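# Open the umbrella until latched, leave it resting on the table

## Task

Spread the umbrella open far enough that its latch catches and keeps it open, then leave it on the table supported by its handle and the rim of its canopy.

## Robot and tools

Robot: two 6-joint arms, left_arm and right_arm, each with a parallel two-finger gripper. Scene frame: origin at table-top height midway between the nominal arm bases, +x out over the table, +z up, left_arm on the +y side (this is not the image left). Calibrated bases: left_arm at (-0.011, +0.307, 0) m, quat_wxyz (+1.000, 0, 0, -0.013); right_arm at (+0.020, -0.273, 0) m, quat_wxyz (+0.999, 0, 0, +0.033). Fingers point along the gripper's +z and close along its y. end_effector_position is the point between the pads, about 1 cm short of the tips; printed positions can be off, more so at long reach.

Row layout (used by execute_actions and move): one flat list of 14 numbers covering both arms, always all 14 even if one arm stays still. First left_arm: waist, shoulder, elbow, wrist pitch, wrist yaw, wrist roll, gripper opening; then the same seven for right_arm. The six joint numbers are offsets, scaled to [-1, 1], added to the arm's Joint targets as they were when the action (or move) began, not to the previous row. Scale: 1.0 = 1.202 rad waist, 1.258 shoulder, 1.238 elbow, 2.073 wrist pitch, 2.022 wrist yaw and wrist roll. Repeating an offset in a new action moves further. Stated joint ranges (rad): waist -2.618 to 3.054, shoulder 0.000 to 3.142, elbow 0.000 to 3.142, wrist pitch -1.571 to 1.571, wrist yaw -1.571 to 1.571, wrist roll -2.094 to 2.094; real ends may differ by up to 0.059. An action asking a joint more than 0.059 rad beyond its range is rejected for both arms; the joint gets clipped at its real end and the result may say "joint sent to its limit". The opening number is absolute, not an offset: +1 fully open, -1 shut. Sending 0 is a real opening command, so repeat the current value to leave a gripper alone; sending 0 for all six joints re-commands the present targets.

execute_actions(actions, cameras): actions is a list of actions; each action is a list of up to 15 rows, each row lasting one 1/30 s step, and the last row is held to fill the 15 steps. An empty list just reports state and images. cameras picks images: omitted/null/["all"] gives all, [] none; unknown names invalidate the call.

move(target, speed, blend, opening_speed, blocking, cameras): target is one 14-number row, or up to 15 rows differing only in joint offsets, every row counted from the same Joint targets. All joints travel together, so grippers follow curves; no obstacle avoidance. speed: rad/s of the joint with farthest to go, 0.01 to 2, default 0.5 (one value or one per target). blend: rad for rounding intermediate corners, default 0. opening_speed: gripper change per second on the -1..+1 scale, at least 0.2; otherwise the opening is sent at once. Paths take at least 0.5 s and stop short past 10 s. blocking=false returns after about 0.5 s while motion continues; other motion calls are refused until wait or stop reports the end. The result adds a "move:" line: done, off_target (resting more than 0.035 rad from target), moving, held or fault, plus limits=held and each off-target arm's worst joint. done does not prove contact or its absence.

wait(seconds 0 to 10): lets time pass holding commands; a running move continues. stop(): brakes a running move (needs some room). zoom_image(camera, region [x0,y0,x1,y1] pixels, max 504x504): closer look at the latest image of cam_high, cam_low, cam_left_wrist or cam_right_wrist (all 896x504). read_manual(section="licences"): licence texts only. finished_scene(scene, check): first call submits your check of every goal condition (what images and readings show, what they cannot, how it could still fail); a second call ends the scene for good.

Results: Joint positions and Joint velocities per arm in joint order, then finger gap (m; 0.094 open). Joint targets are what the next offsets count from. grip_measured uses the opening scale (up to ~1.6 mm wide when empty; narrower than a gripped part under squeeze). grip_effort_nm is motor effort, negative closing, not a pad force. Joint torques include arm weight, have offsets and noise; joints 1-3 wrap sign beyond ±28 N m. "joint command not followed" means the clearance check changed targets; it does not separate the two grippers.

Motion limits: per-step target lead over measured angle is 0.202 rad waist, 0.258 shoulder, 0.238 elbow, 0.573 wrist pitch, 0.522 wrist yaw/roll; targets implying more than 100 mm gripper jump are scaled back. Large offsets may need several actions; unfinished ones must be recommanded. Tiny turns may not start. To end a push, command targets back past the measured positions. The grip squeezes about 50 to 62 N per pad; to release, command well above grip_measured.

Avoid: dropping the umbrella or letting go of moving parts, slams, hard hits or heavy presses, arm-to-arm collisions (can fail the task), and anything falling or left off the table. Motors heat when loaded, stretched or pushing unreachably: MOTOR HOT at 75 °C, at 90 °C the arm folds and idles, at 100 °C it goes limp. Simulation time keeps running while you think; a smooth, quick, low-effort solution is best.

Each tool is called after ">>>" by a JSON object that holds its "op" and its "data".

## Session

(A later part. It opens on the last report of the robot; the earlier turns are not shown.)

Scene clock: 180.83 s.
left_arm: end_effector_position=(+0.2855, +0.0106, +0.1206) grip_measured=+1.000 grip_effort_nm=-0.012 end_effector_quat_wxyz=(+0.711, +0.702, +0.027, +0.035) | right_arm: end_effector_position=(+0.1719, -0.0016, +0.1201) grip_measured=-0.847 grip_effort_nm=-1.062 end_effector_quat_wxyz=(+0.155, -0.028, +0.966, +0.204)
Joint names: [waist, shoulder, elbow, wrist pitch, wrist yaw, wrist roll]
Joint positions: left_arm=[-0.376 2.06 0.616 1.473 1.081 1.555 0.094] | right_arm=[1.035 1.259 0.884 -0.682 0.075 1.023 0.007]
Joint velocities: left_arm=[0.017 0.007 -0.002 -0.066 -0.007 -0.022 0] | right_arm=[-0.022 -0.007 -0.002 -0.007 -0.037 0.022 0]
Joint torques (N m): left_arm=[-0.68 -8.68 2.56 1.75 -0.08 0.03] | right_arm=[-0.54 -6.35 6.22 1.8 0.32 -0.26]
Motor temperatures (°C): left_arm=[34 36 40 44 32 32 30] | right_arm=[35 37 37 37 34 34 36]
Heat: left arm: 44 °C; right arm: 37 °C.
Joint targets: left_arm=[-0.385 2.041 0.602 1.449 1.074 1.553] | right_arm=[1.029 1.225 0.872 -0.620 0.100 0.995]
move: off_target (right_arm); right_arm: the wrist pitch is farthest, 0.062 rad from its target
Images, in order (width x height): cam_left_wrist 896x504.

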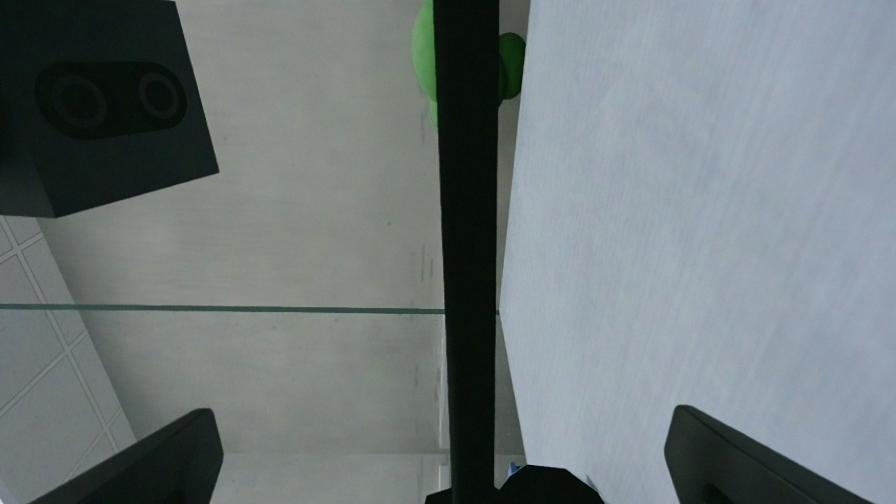

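>>> {"op": "move", "data": {"target": [[-0.0083, 0.0111, -0.0240, 0.0246, 0, 0, 1, 0, 0, 0, 0, 0, 0, -1]], "speed": 0.2, "cameras": ["cam_left_wrist"]}}

Scene clock: 188.07 s.
left_arm: end_effector_position=(+0.2761, +0.0104, +0.1185) grip_measured=+1.000 grip_effort_nm=-0.022 end_effector_quat_wxyz=(+0.712, +0.701, +0.023, +0.033) | right_arm: end_effector_position=(+0.1719, -0.0016, +0.1201) grip_measured=-0.847 grip_effort_nm=-1.062 end_effector_quat_wxyz=(+0.155, -0.028, +0.966, +0.204)
Joint names: [waist, shoulder, elbow, wrist pitch, wrist yaw, wrist roll]
Joint positions: left_arm=[-0.387 2.06 0.585 1.508 1.079 1.555 0.094] | right_arm=[1.035 1.259 0.884 -0.682 0.075 1.023 0.007]
Joint velocities: left_arm=[0.002 -0.007 -0.002 0.066 -0.037 0.022 0] | right_arm=[-0.007 0.002 -0.012 0.037 0.066 -0.066 0]
Joint torques (N m): left_arm=[-0.61 -7.45 2.45 1.89 -0.07 0.03] | right_arm=[-0.53 -6.31 6.22 1.81 0.32 -0.26]
Motor temperatures (°C): left_arm=[34 37 40 44 32 32 30] | right_arm=[35 37 37 38 34 34 36]
Heat: left arm: 44 °C; right arm: 38 °C.
Joint targets: left_arm=[-0.394 2.055 0.572 1.500 1.074 1.553] | right_arm=[1.029 1.225 0.872 -0.620 0.100 0.995]
move: off_target (right_arm); right_arm: the wrist pitch is farthest, 0.062 rad from its target
Images, in order (width x height): cam_left_wrist 896x504.

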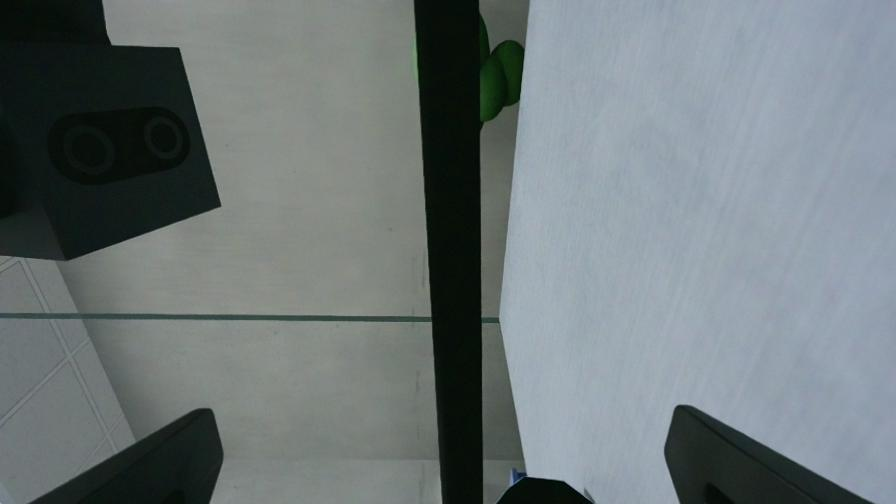

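>>> {"op": "move", "data": {"target": [[0, 0, 0, 0, 0, 0, -0.70, 0, 0, 0, 0, 0, 0, -1]], "opening_speed": 1.5, "cameras": ["cam_left_wrist"]}}

Scene clock: 198.43 s.
left_arm: end_effector_position=(+0.2761, +0.0104, +0.1187) grip_measured=-0.699 grip_effort_nm=-0.081 end_effector_quat_wxyz=(+0.712, +0.701, +0.023, +0.033) | right_arm: end_effector_position=(+0.1721, -0.0011, +0.1204) grip_measured=-0.847 grip_effort_nm=-1.057 end_effector_quat_wxyz=(+0.156, -0.028, +0.966, +0.205)
Joint names: [waist, shoulder, elbow, wrist pitch, wrist yaw, wrist roll]
Joint positions: left_arm=[-0.387 2.06 0.585 1.509 1.079 1.555 0.014] | right_arm=[1.035 1.259 0.884 -0.68 0.075 1.023 0.007]
Joint velocities: left_arm=[-0.012 0.012 0.012 -0.037 0.051 -0.007 0] | right_arm=[-0.002 0.017 -0.002 0.066 0.051 -0.066 0]
Joint torques (N m): left_arm=[-0.61 -7.46 2.43 1.9 -0.07 0.02] | right_arm=[-0.55 -6.3 6.19 1.8 0.33 -0.26]
Motor temperatures (°C): left_arm=[34 38 39 44 32 32 30] | right_arm=[35 37 37 38 33 34 36]
Heat: left arm: 44 °C; right arm: 38 °C.
Joint targets: left_arm=[-0.394 2.055 0.572 1.500 1.074 1.553] | right_arm=[1.029 1.225 0.872 -0.620 0.100 0.995]
move: off_target (right_arm); right_arm: the wrist pitch is farthest, 0.060 rad from its target
Images, in order (width x height): cam_left_wrist 896x504.

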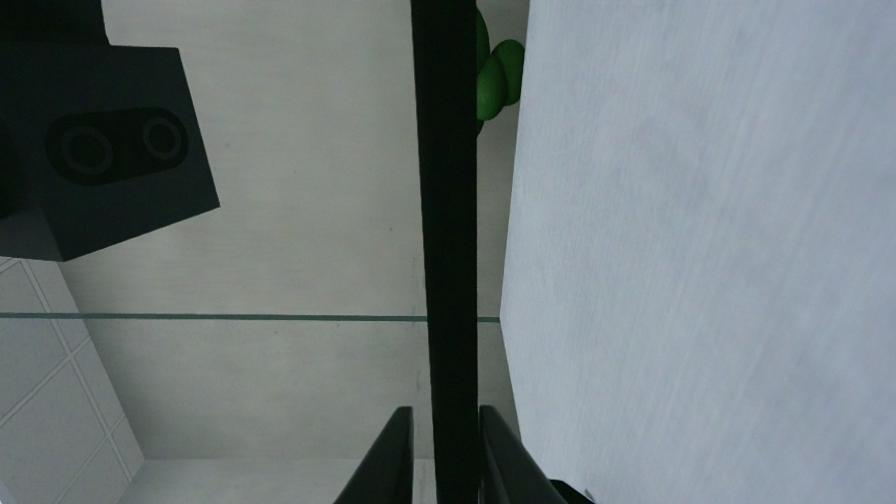

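>>> {"op": "execute_actions", "data": {"actions": []}}

Scene clock: 206.80 s.
left_arm: end_effector_position=(+0.2761, +0.0104, +0.1187) grip_measured=-0.699 grip_effort_nm=-0.076 end_effector_quat_wxyz=(+0.712, +0.701, +0.023, +0.033) | right_arm: end_effector_position=(+0.1722, -0.0011, +0.1204) grip_measured=-0.847 grip_effort_nm=-1.062 end_effector_quat_wxyz=(+0.156, -0.028, +0.966, +0.205)
Joint names: [waist, shoulder, elbow, wrist pitch, wrist yaw, wrist roll]
Joint positions: left_arm=[-0.387 2.06 0.585 1.509 1.079 1.555 0.014] | right_arm=[1.035 1.259 0.884 -0.68 0.075 1.023 0.007]
Joint velocities: left_arm=[-0.007 -0.002 -0.002 -0.066 -0.066 0.022 0] | right_arm=[-0.012 0.007 0.012 0.022 -0.007 -0.007 0]
Joint torques (N m): left_arm=[-0.61 -7.45 2.45 1.91 -0.07 0.02] | right_arm=[-0.49 -6.31 6.26 1.8 0.33 -0.26]
Motor temperatures (°C): left_arm=[34 38 39 44 32 32 30] | right_arm=[35 37 37 38 33 34 37]
Heat: left arm: 44 °C; right arm: 38 °C.
Joint targets: left_arm=[-0.394 2.055 0.572 1.500 1.074 1.553] | right_arm=[1.029 1.225 0.872 -0.619 0.100 0.995]
Tool commands: left_gripper/opening=-0.7 right_gripper/opening=-1.0

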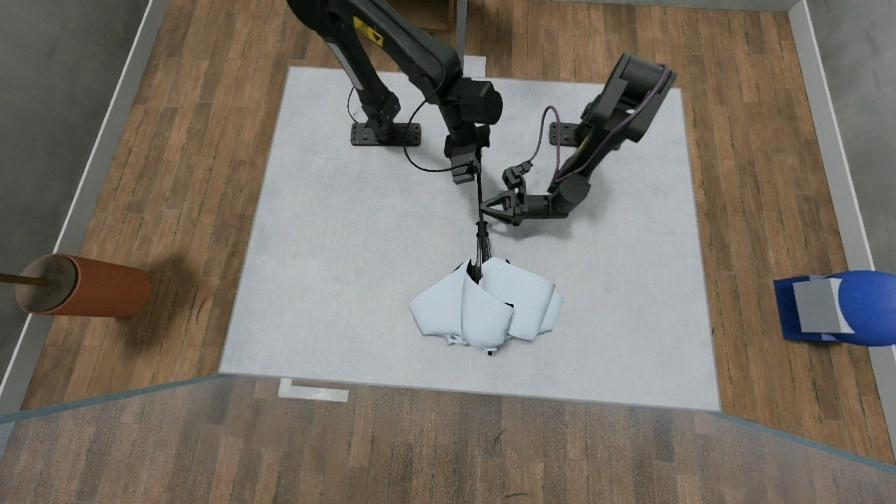

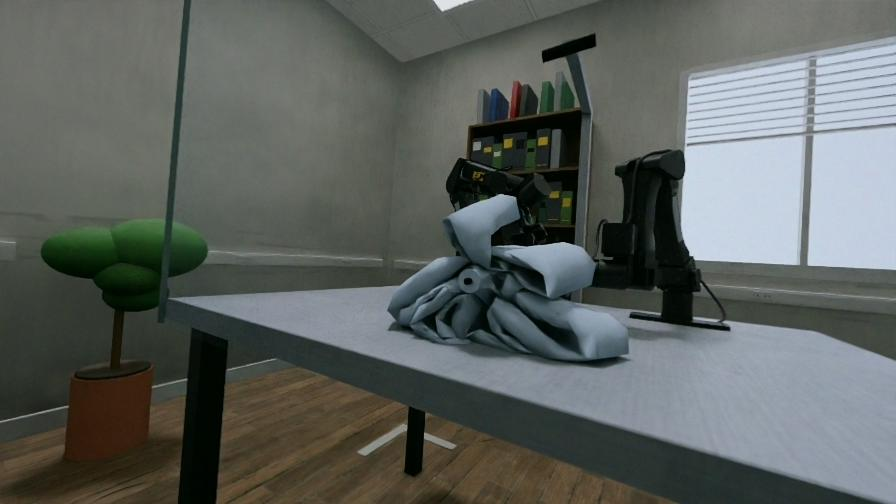

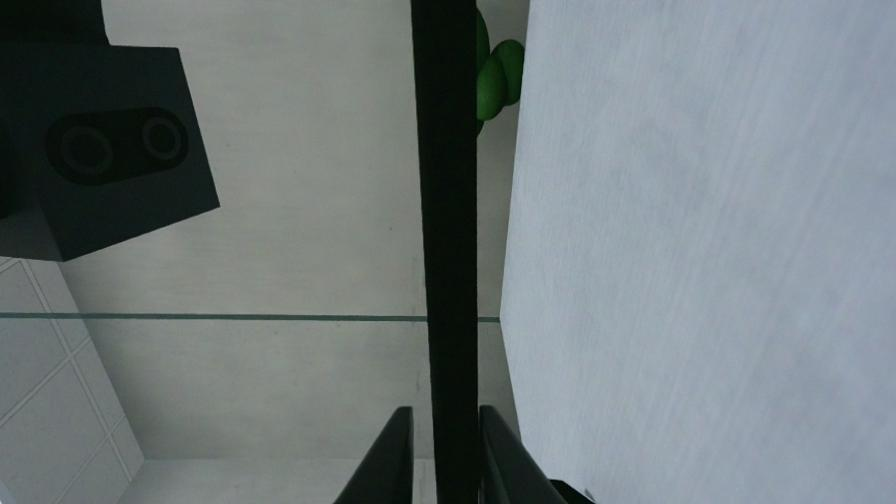

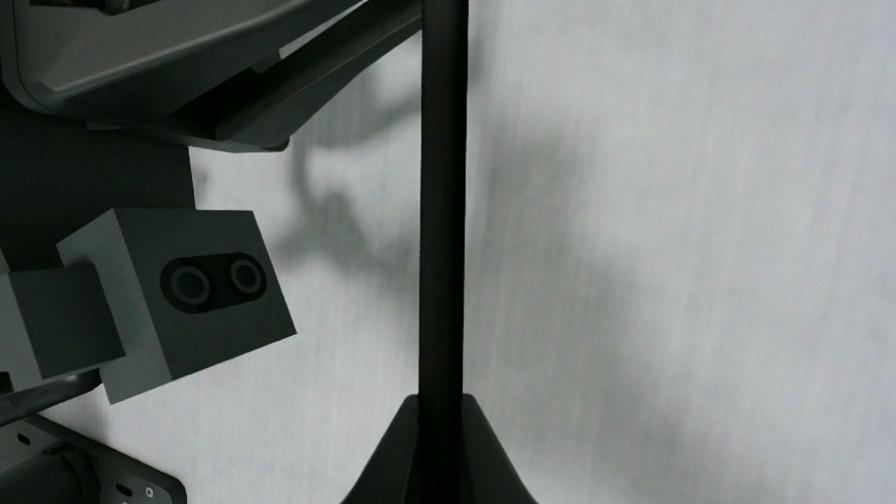

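>>> {"op": "move", "data": {"target": [-0.015,-0.1749,0.0024,-0.1110,-0.0119,0.1790,-0.70,0,0,0,0,0,0,-1], "speed": 0.3}}

Scene clock: 211.57 s.
left_arm: end_effector_position=(+0.2804, +0.0112, +0.1409) grip_measured=-0.699 grip_effort_nm=-0.081 end_effector_quat_wxyz=(+0.680, +0.716, -0.058, +0.144) | right_arm: end_effector_position=(+0.1773, +0.0041, +0.1307) grip_measured=-0.847 grip_effort_nm=-1.057 end_effector_quat_wxyz=(+0.173, -0.026, +0.958, +0.225)
Joint names: [waist, shoulder, elbow, wrist pitch, wrist yaw, wrist roll]
Joint positions: left_arm=[-0.394 1.874 0.58 1.232 1.022 1.914 0.014] | right_arm=[1.034 1.239 0.884 -0.646 0.085 1.02 0.007]
Joint velocities: left_arm=[0.002 0.007 -0.002 0.007 0.037 0.066 -0.001] | right_arm=[0.002 -0.022 -0.002 -0.022 -0.037 -0.007 0.001]
Joint torques (N m): left_arm=[-1.61 -9.55 4.18 2.47 0.3 0.06] | right_arm=[-0.42 -4.63 6.32 1.56 0.21 -0.22]
Motor temperatures (°C): left_arm=[34 38 39 44 32 32 30] | right_arm=[35 37 37 39 33 34 37]
Heat: left arm: 44 °C; right arm: 39 °C.
Joint targets: left_arm=[-0.412 1.835 0.575 1.270 1.050 1.915] | right_arm=[1.030 1.225 0.872 -0.620 0.100 0.995]
move: off_target (left_arm); left_arm: the shoulder is farthest, 0.039 rad from its target

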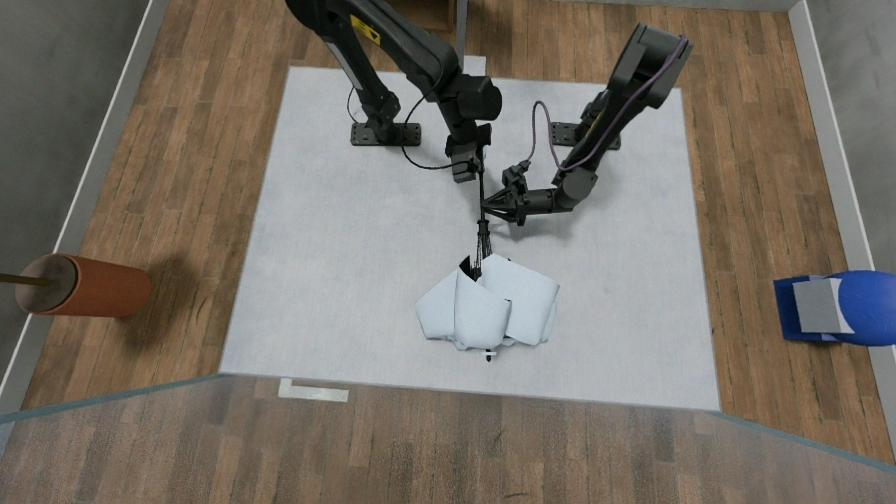

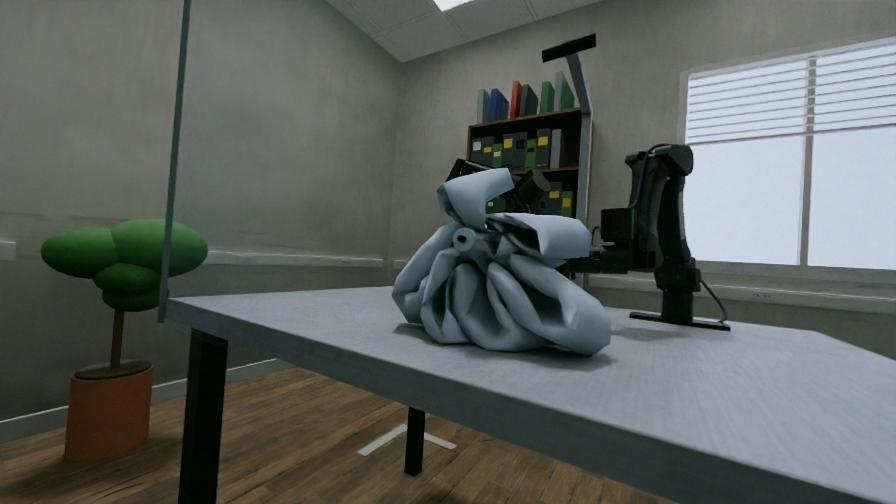

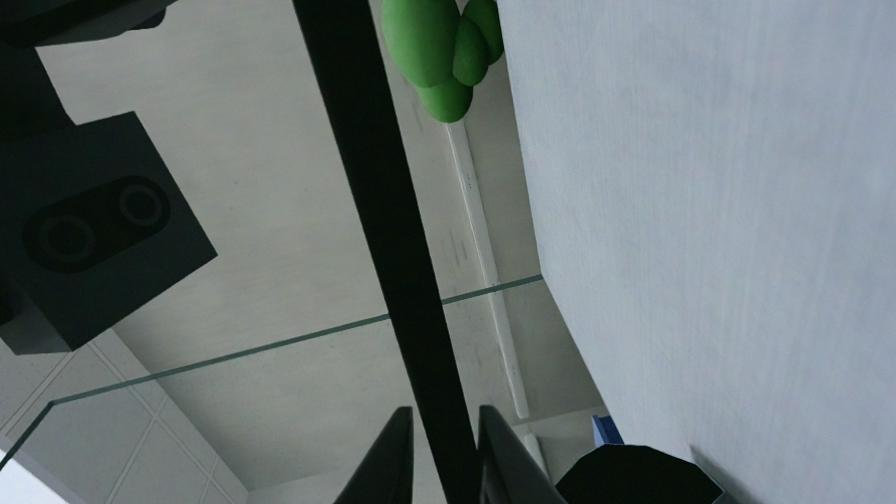

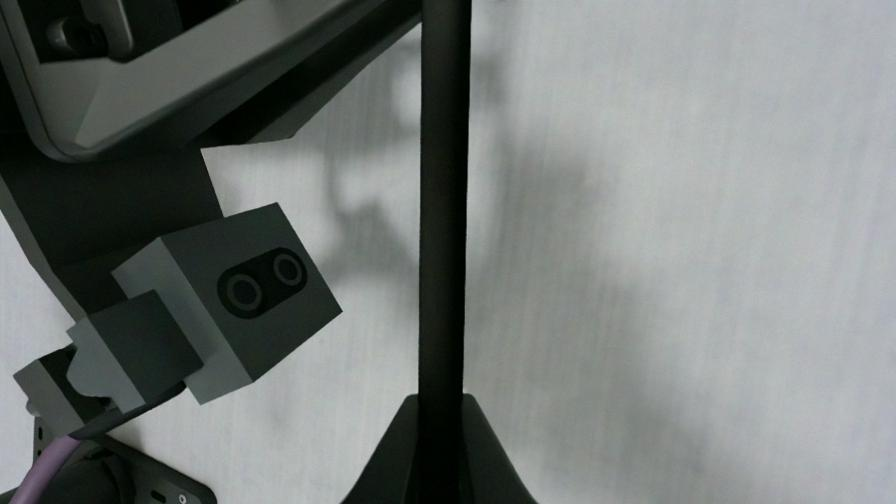

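>>> {"op": "move", "data": {"target": [0.047,-0.0842,0.1144,-0.1242,0.0278,0.0,-0.70,0,0,0,0,0,0,-1], "speed": 0.3}}

Scene clock: 225.13 s.
left_arm: end_effector_position=(+0.2918, +0.0156, +0.1616) grip_measured=-0.699 grip_effort_nm=-0.071 end_effector_quat_wxyz=(+0.673, +0.731, -0.039, +0.106) | right_arm: end_effector_position=(+0.1875, +0.0103, +0.1407) grip_measured=-0.847 grip_effort_nm=-1.057 end_effector_quat_wxyz=(+0.201, -0.022, +0.949, +0.242)
Joint names: [waist, shoulder, elbow, wrist pitch, wrist yaw, wrist roll]
Joint positions: left_arm=[-0.359 1.775 0.669 0.954 1.079 1.914 0.014] | right_arm=[1.031 1.232 0.884 -0.594 0.117 1.013 0.007]
Joint velocities: left_arm=[-0.012 -0.002 0.007 0.007 0.007 -0.051 0.001] | right_arm=[-0.032 -0.007 -0.012 -0.007 0.022 -0.037 0.001]
Joint torques (N m): left_arm=[0.29 -10.04 9.37 2.66 0.34 0.06] | right_arm=[-0.13 -4.01 6.32 1.17 -0.13 -0.15]
Motor temperatures (°C): left_arm=[34 39 40 46 32 32 30] | right_arm=[35 36 37 39 33 34 37]
Heat: left arm: 46 °C; right arm: 39 °C.
Joint targets: left_arm=[-0.356 1.729 0.716 1.013 1.106 1.915] | right_arm=[1.030 1.225 0.872 -0.620 0.100 0.995]
move: off_target (left_arm); left_arm: the wrist pitch is farthest, 0.058 rad from its target

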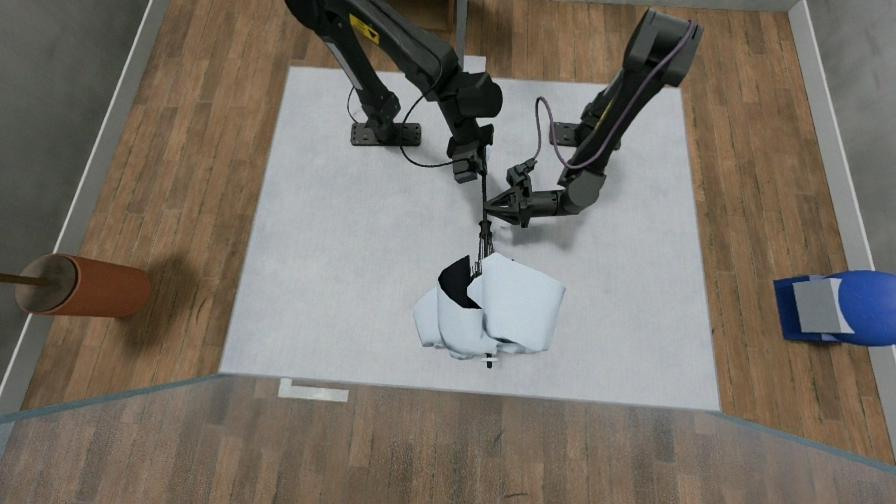

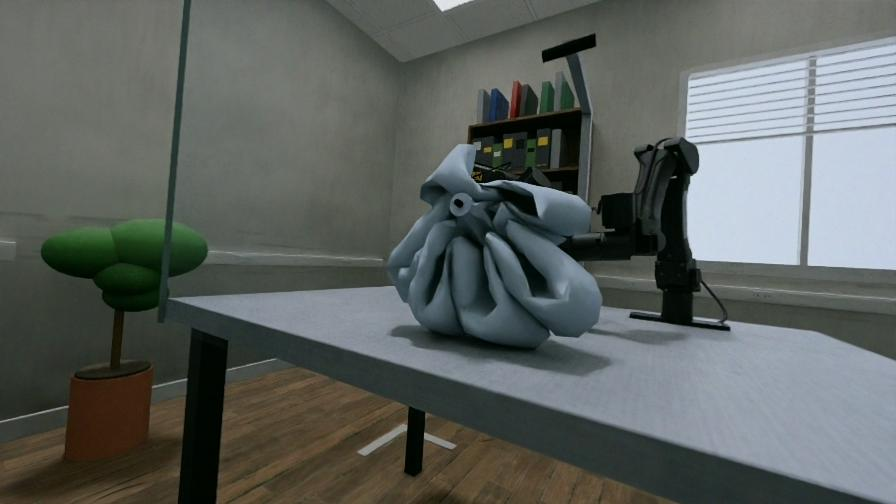

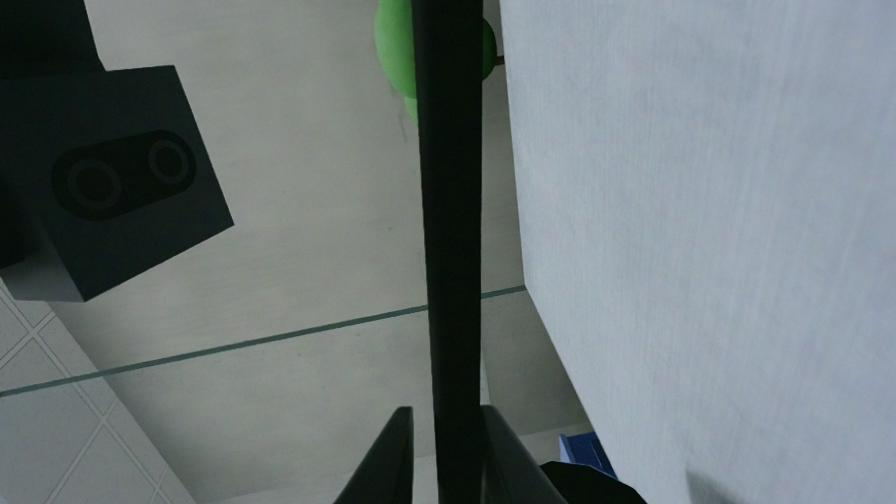

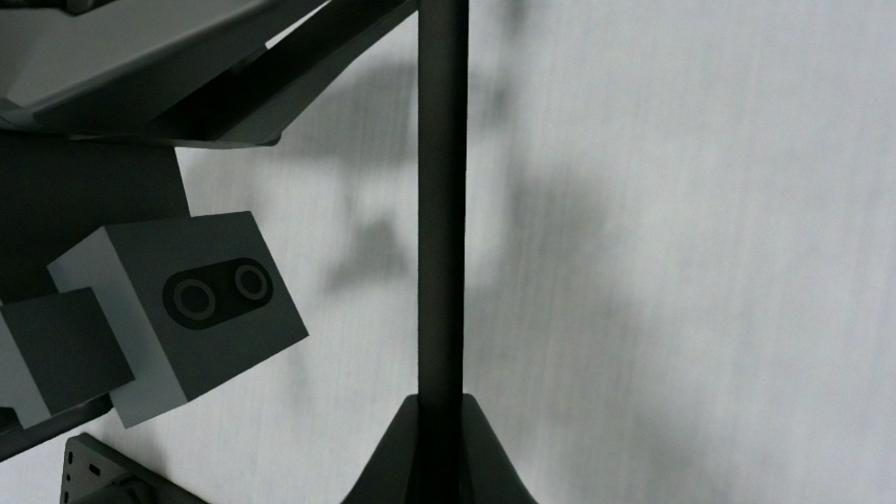

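>>> {"op": "move", "data": {"target": [0.0487,0.0855,0.1825,-0.0352,0.0287,0.0,-0.70,0,0,0,0,0,0,-1], "speed": 0.25}}

Scene clock: 239.50 s.
left_arm: end_effector_position=(+0.3296, +0.0146, +0.1939) grip_measured=-0.699 grip_effort_nm=-0.076 end_effector_quat_wxyz=(+0.686, +0.716, -0.073, +0.109) | right_arm: end_effector_position=(+0.2040, +0.0140, +0.1540) grip_measured=-0.847 grip_effort_nm=-1.057 end_effector_quat_wxyz=(+0.240, -0.010, +0.936, +0.256)
Joint names: [waist, shoulder, elbow, wrist pitch, wrist yaw, wrist roll]
Joint positions: left_arm=[-0.309 1.839 0.88 0.865 1.179 1.917 0.014] | right_arm=[1.021 1.223 0.884 -0.531 0.17 1.004 0.007]
Joint velocities: left_arm=[0.022 -0.002 -0.012 0.007 -0.095 0.022 0] | right_arm=[0.012 0.017 -0.007 -0.051 0.037 0.081 0.001]
Joint torques (N m): left_arm=[1.06 -7.65 11.19 2.75 -0.09 0.03] | right_arm=[0.95 -3.38 6.52 0.7 -0.69 -0.08]
Motor temperatures (°C): left_arm=[34 39 42 49 32 32 30] | right_arm=[35 36 36 38 33 34 37]
Heat: left arm: 49 °C; right arm: 38 °C.
Joint targets: left_arm=[-0.297 1.837 0.942 0.940 1.164 1.915] | right_arm=[1.030 1.225 0.872 -0.620 0.100 0.995]
move: off_target (left_arm, right_arm); left_arm: the wrist pitch is farthest, 0.075 rad from its target; right_arm: the wrist pitch is farthest, 0.089 rad from its target

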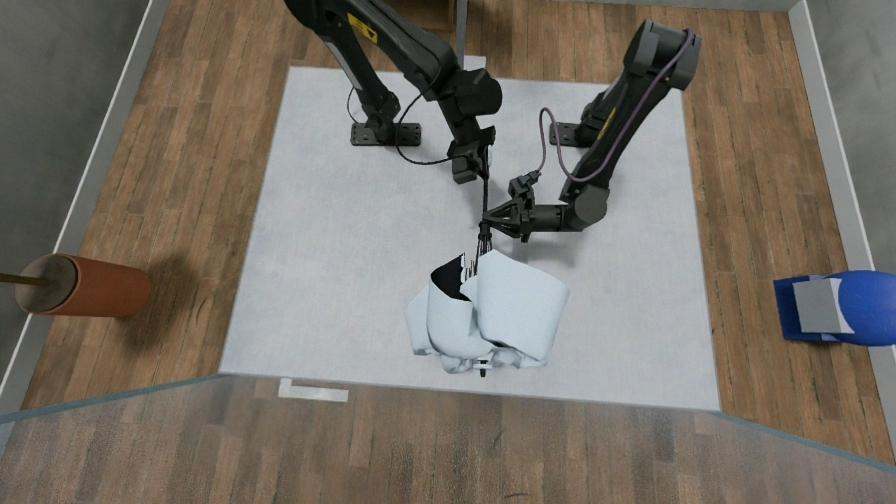

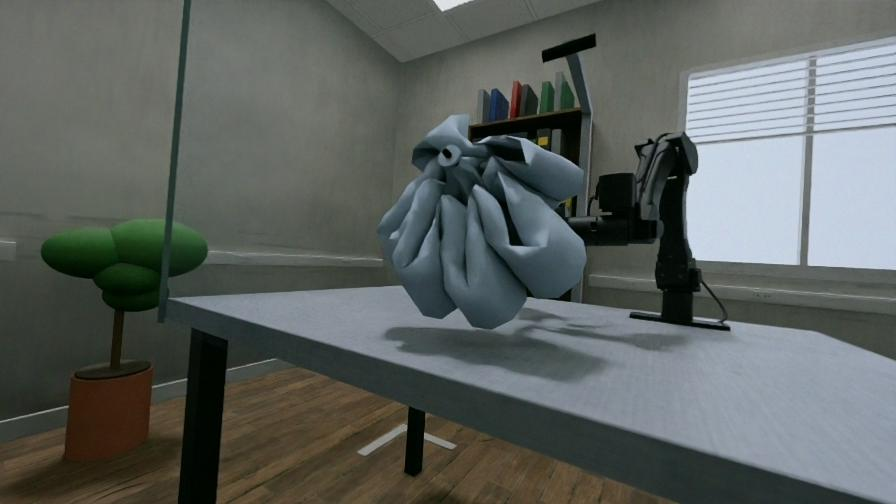

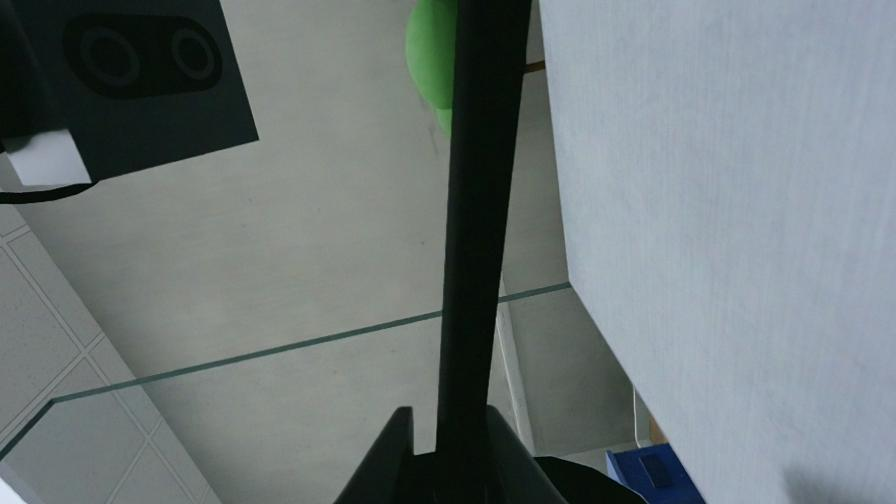

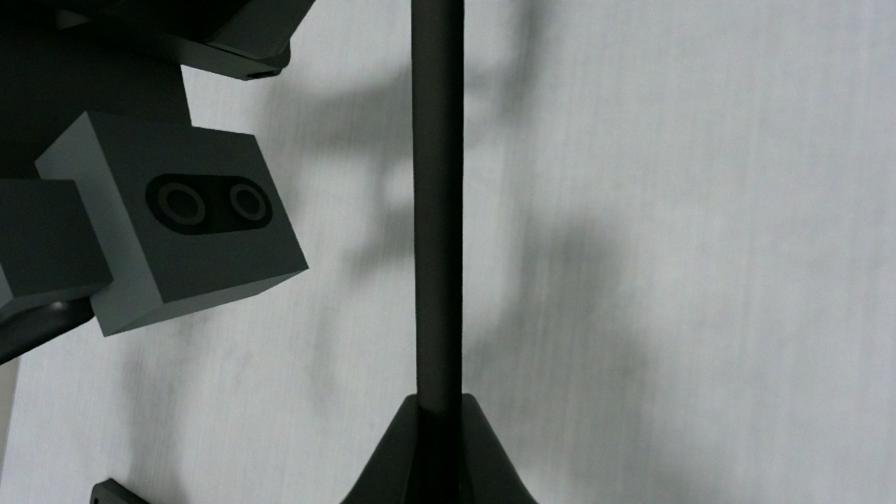

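>>> {"op": "move", "data": {"target": [0,0,0,0,-0.09,0.0,-0.70,0.0166,0.0,0,-0.0965,-0.0593,0,-1], "speed": 0.2}}

Scene clock: 258.60 s.
left_arm: end_effector_position=(+0.3405, +0.0139, +0.1898) grip_measured=-0.699 grip_effort_nm=-0.081 end_effector_quat_wxyz=(+0.677, +0.724, -0.044, +0.125) | right_arm: end_effector_position=(+0.1925, +0.0048, +0.1423) grip_measured=-0.847 grip_effort_nm=-1.067 end_effector_quat_wxyz=(+0.212, -0.023, +0.949, +0.233)
Joint names: [waist, shoulder, elbow, wrist pitch, wrist yaw, wrist roll]
Joint positions: left_arm=[-0.315 1.839 0.88 0.844 1.106 1.918 0.014] | right_arm=[1.021 1.223 0.884 -0.604 0.136 0.994 0.007]
Joint velocities: left_arm=[-0.007 0.002 -0.007 0.037 0.037 0.066 0.001] | right_arm=[0.017 -0.002 0.007 -0.051 0.051 -0.066 0]
Joint torques (N m): left_arm=[1.55 -7.69 11.25 3.03 -1.15 0.02] | right_arm=[2.92 -3.32 6.42 -0.56 -1.67 0.02]
Motor temperatures (°C): left_arm=[34 38 42 51 32 32 30] | right_arm=[35 36 36 37 34 34 37]
Heat: left arm: 51 °C; right arm: 37 °C.
Joint targets: left_arm=[-0.297 1.837 0.942 0.940 0.982 1.915] | right_arm=[1.050 1.225 0.872 -0.820 -0.020 0.995]
move: off_target (left_arm, right_arm); left_arm: the wrist yaw is farthest, 0.124 rad from its target; right_arm: the wrist pitch is farthest, 0.216 rad from its target

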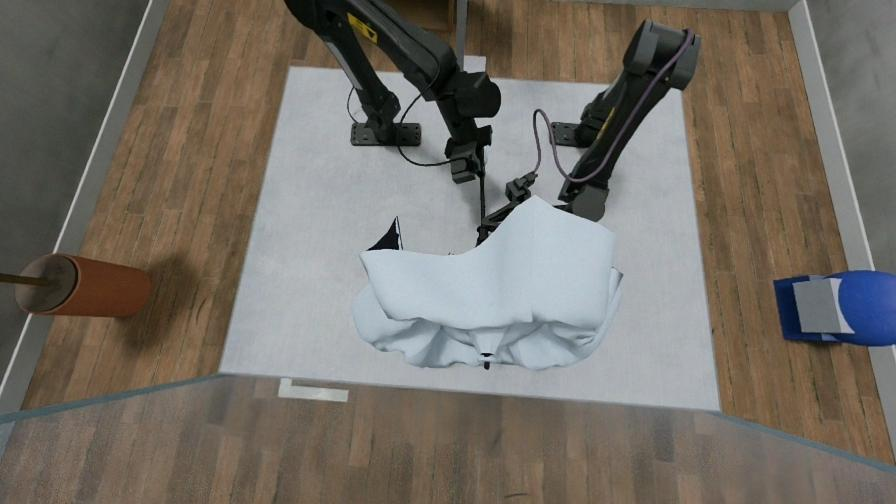

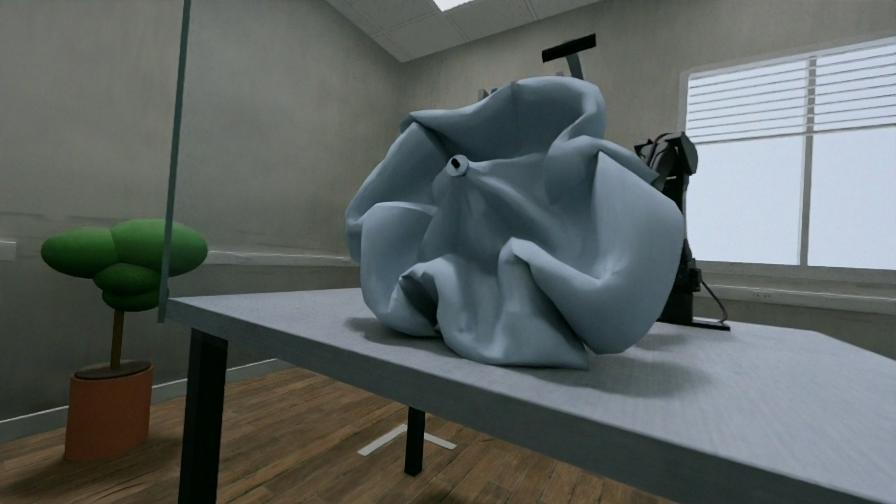

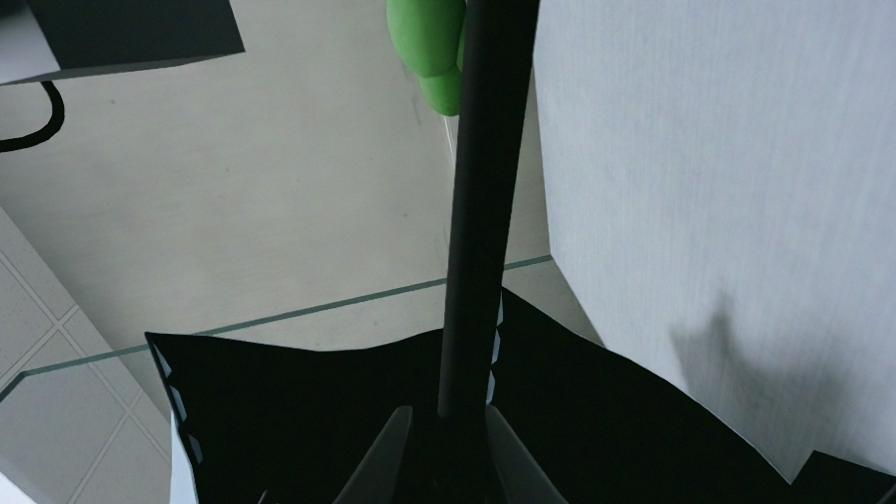

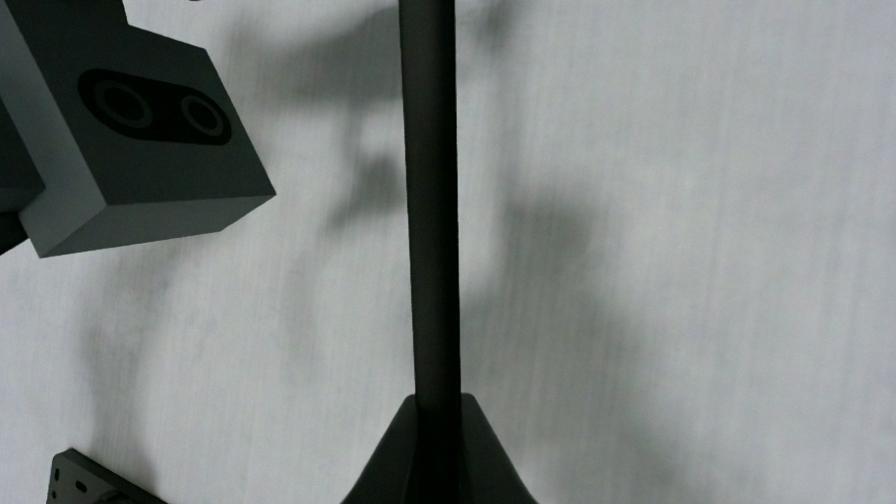

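>>> {"op": "move", "data": {"target": [0.0136,0.0791,0.1403,-0.0241,-0.0257,0.0272,-0.70,0,0,0,-0.0482,-0.0297,0,-1], "speed": 0.15}}

Scene clock: 270.63 s.
left_arm: end_effector_position=(+0.3530, -0.0006, +0.1971) grip_measured=-0.699 grip_effort_nm=-0.076 end_effector_quat_wxyz=(+0.684, +0.714, -0.094, +0.113) | right_arm: end_effector_position=(+0.1996, -0.0042, +0.1436) grip_measured=-0.847 grip_effort_nm=-1.067 end_effector_quat_wxyz=(+0.224, -0.013, +0.951, +0.214)
Joint names: [waist, shoulder, elbow, wrist pitch, wrist yaw, wrist roll]
Joint positions: left_arm=[-0.323 1.926 1.024 0.801 1.188 1.96 0.014] | right_arm=[1.009 1.223 0.897 -0.636 0.174 0.993 0.007]
Joint velocities: left_arm=[0.007 -0.002 -0.027 -0.037 0.022 -0.125 0.001] | right_arm=[-0.012 0.002 0.007 0.037 0.037 0.007 -0.001]
Joint torques (N m): left_arm=[3.67 -7.56 13.96 2.91 -2.47 0.15] | right_arm=[4.1 -3.29 5.29 -1.21 -2.74 0.04]
Motor temperatures (°C): left_arm=[34 38 42 54 33 32 30] | right_arm=[35 36 36 37 35 34 37]
Heat: left arm: 54 °C; right arm: 37 °C.
Joint targets: left_arm=[-0.281 1.936 1.116 0.890 0.930 1.970] | right_arm=[1.050 1.225 0.872 -0.919 -0.080 0.995]
move: off_target (left_arm, right_arm); left_arm: the wrist yaw is farthest, 0.258 rad from its target; right_arm: the wrist pitch is farthest, 0.284 rad from its target

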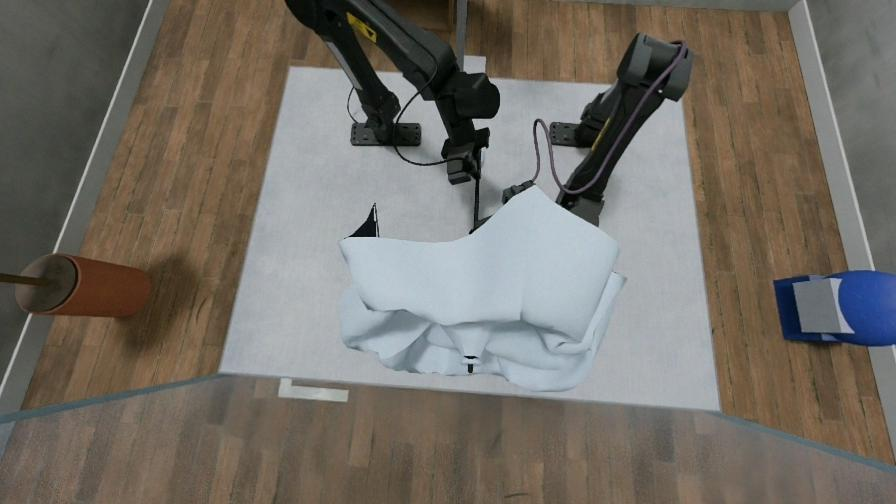

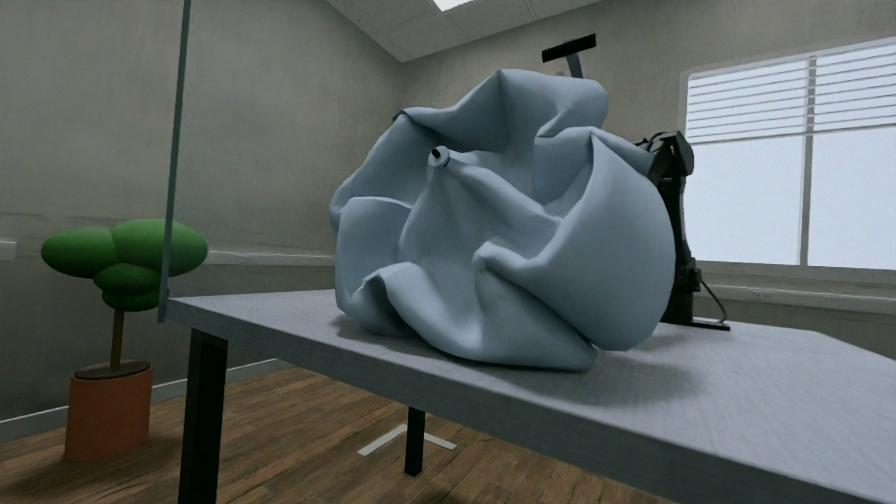

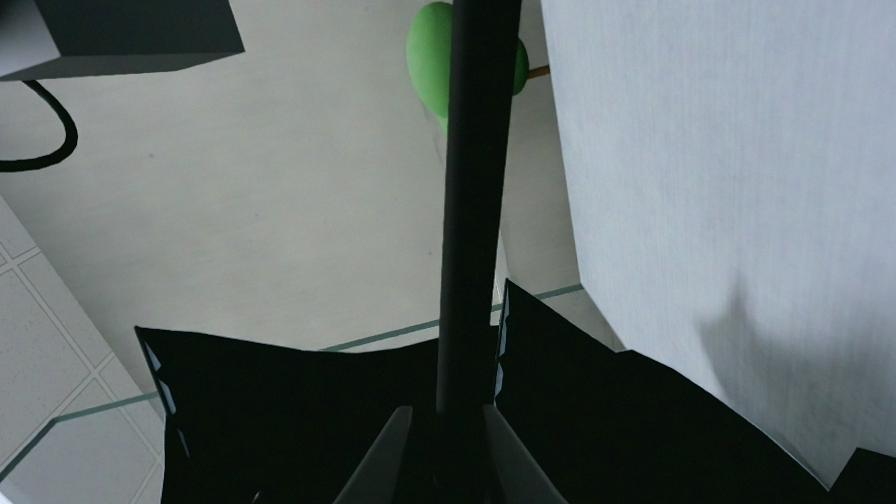

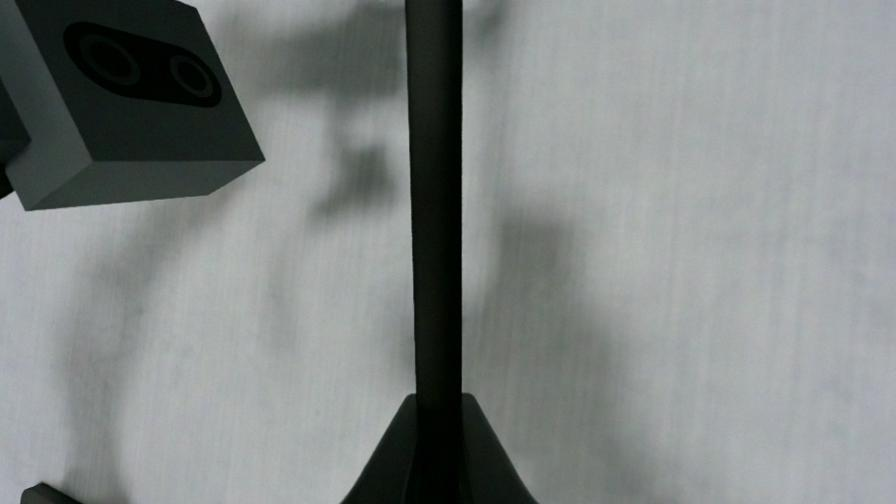

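>>> {"op": "zoom_image", "data": {"camera": "cam_high", "region": [320, 130, 660, 410]}}

>>> {"op": "zoom_image", "data": {"camera": "cam_left_wrist", "region": [100, 220, 896, 504]}}

Scaled by 1.482 from the camera's 896x504 image, which has a finer 1280x720 frame.

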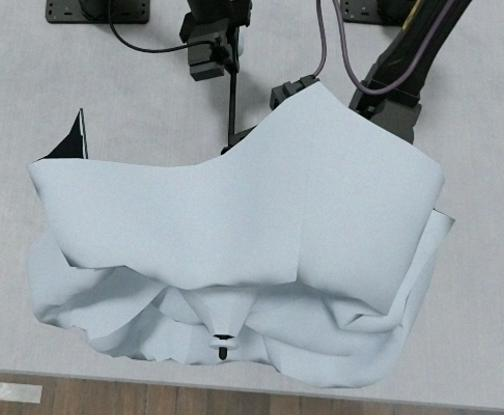

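Region (100, 220, 896, 504) is 796x284 pixels. A region can be at most 504 by 504 pixels.

>>> {"op": "move", "data": {"target": [0.0327,0.0165,0.1544,-0.082,-0.0297,0.0396,-0.70,0.025,0,0,-0.0241,-0.0495,0,-1], "speed": 0.15}}

Scene clock: 293.47 s.
left_arm: end_effector_position=(+0.3715, -0.0096, +0.2359) grip_measured=-0.699 grip_effort_nm=-0.071 end_effector_quat_wxyz=(+0.683, +0.702, -0.145, +0.141) | right_arm: end_effector_position=(+0.2074, -0.0032, +0.1563) grip_measured=-0.847 grip_effort_nm=-1.067 end_effector_quat_wxyz=(+0.247, -0.005, +0.943, +0.221)
Joint names: [waist, shoulder, elbow, wrist pitch, wrist yaw, wrist roll]
Joint positions: left_arm=[-0.323 1.934 1.204 0.648 1.221 2.056 0.014] | right_arm=[1.009 1.212 0.915 -0.627 0.211 0.993 0.007]
Joint velocities: left_arm=[0.002 -0.012 -0.007 -0.066 -0.037 0.022 0] | right_arm=[0.002 0.017 0.012 0.007 -0.066 0.037 -0.001]
Joint torques (N m): left_arm=[6.19 -7.39 14.12 2.6 -2.95 -0.02] | right_arm=[5.18 -2.71 4.81 -0.88 -3.08 0.03]
Motor temperatures (°C): left_arm=[34 38 47 56 39 32 30] | right_arm=[35 35 36 38 41 34 37]
Heat: left arm: 56 °C; right arm: 41 °C.
Joint targets: left_arm=[-0.252 1.954 1.294 0.711 0.915 2.051] | right_arm=[1.061 1.221 0.884 -0.878 -0.075 0.995]
move: off_target (left_arm, right_arm); left_arm: the wrist yaw is farthest, 0.351 rad from its target; right_arm: the wrist yaw is farthest, 0.391 rad from its target

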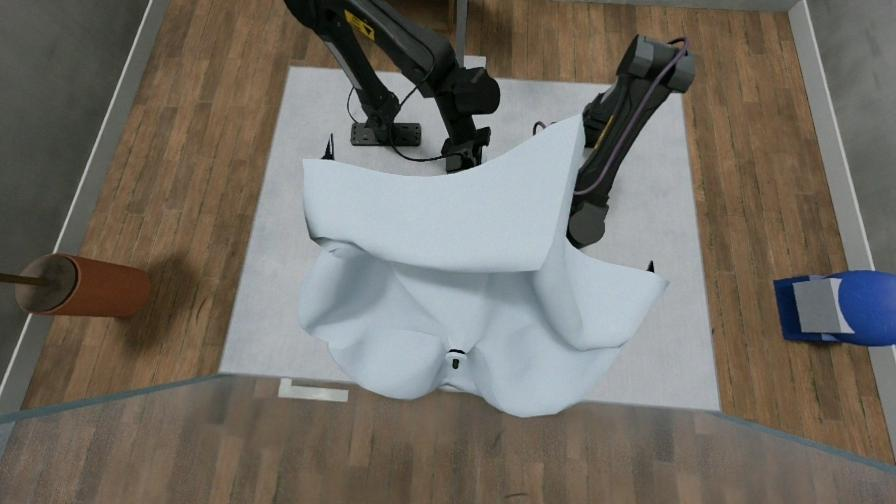

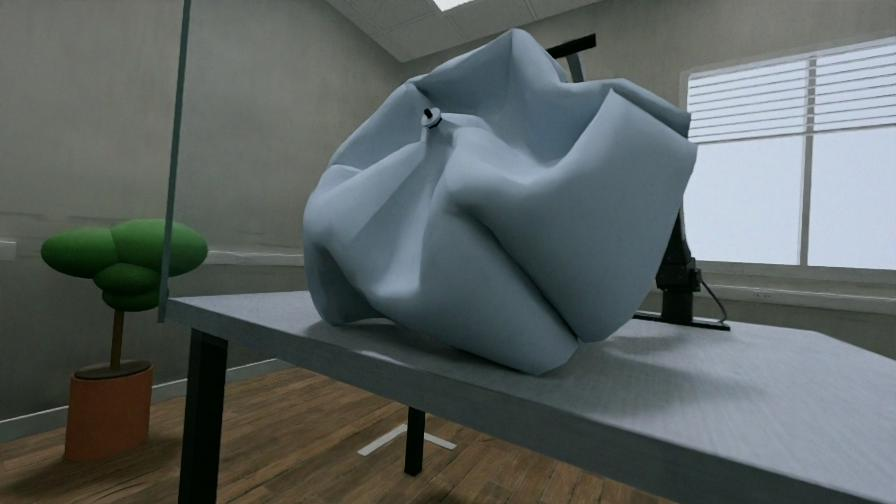

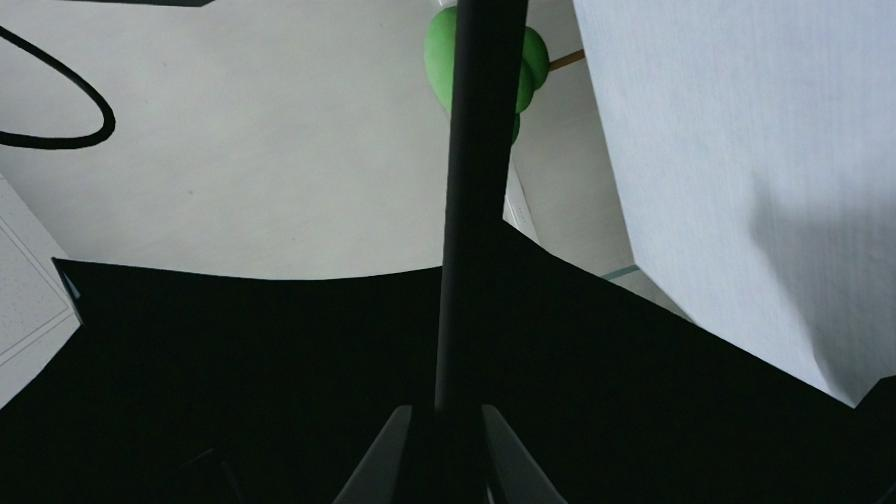

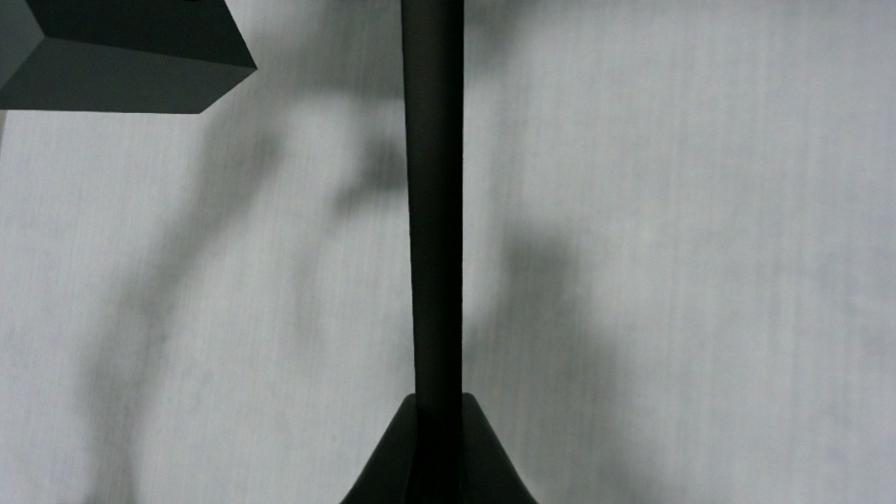

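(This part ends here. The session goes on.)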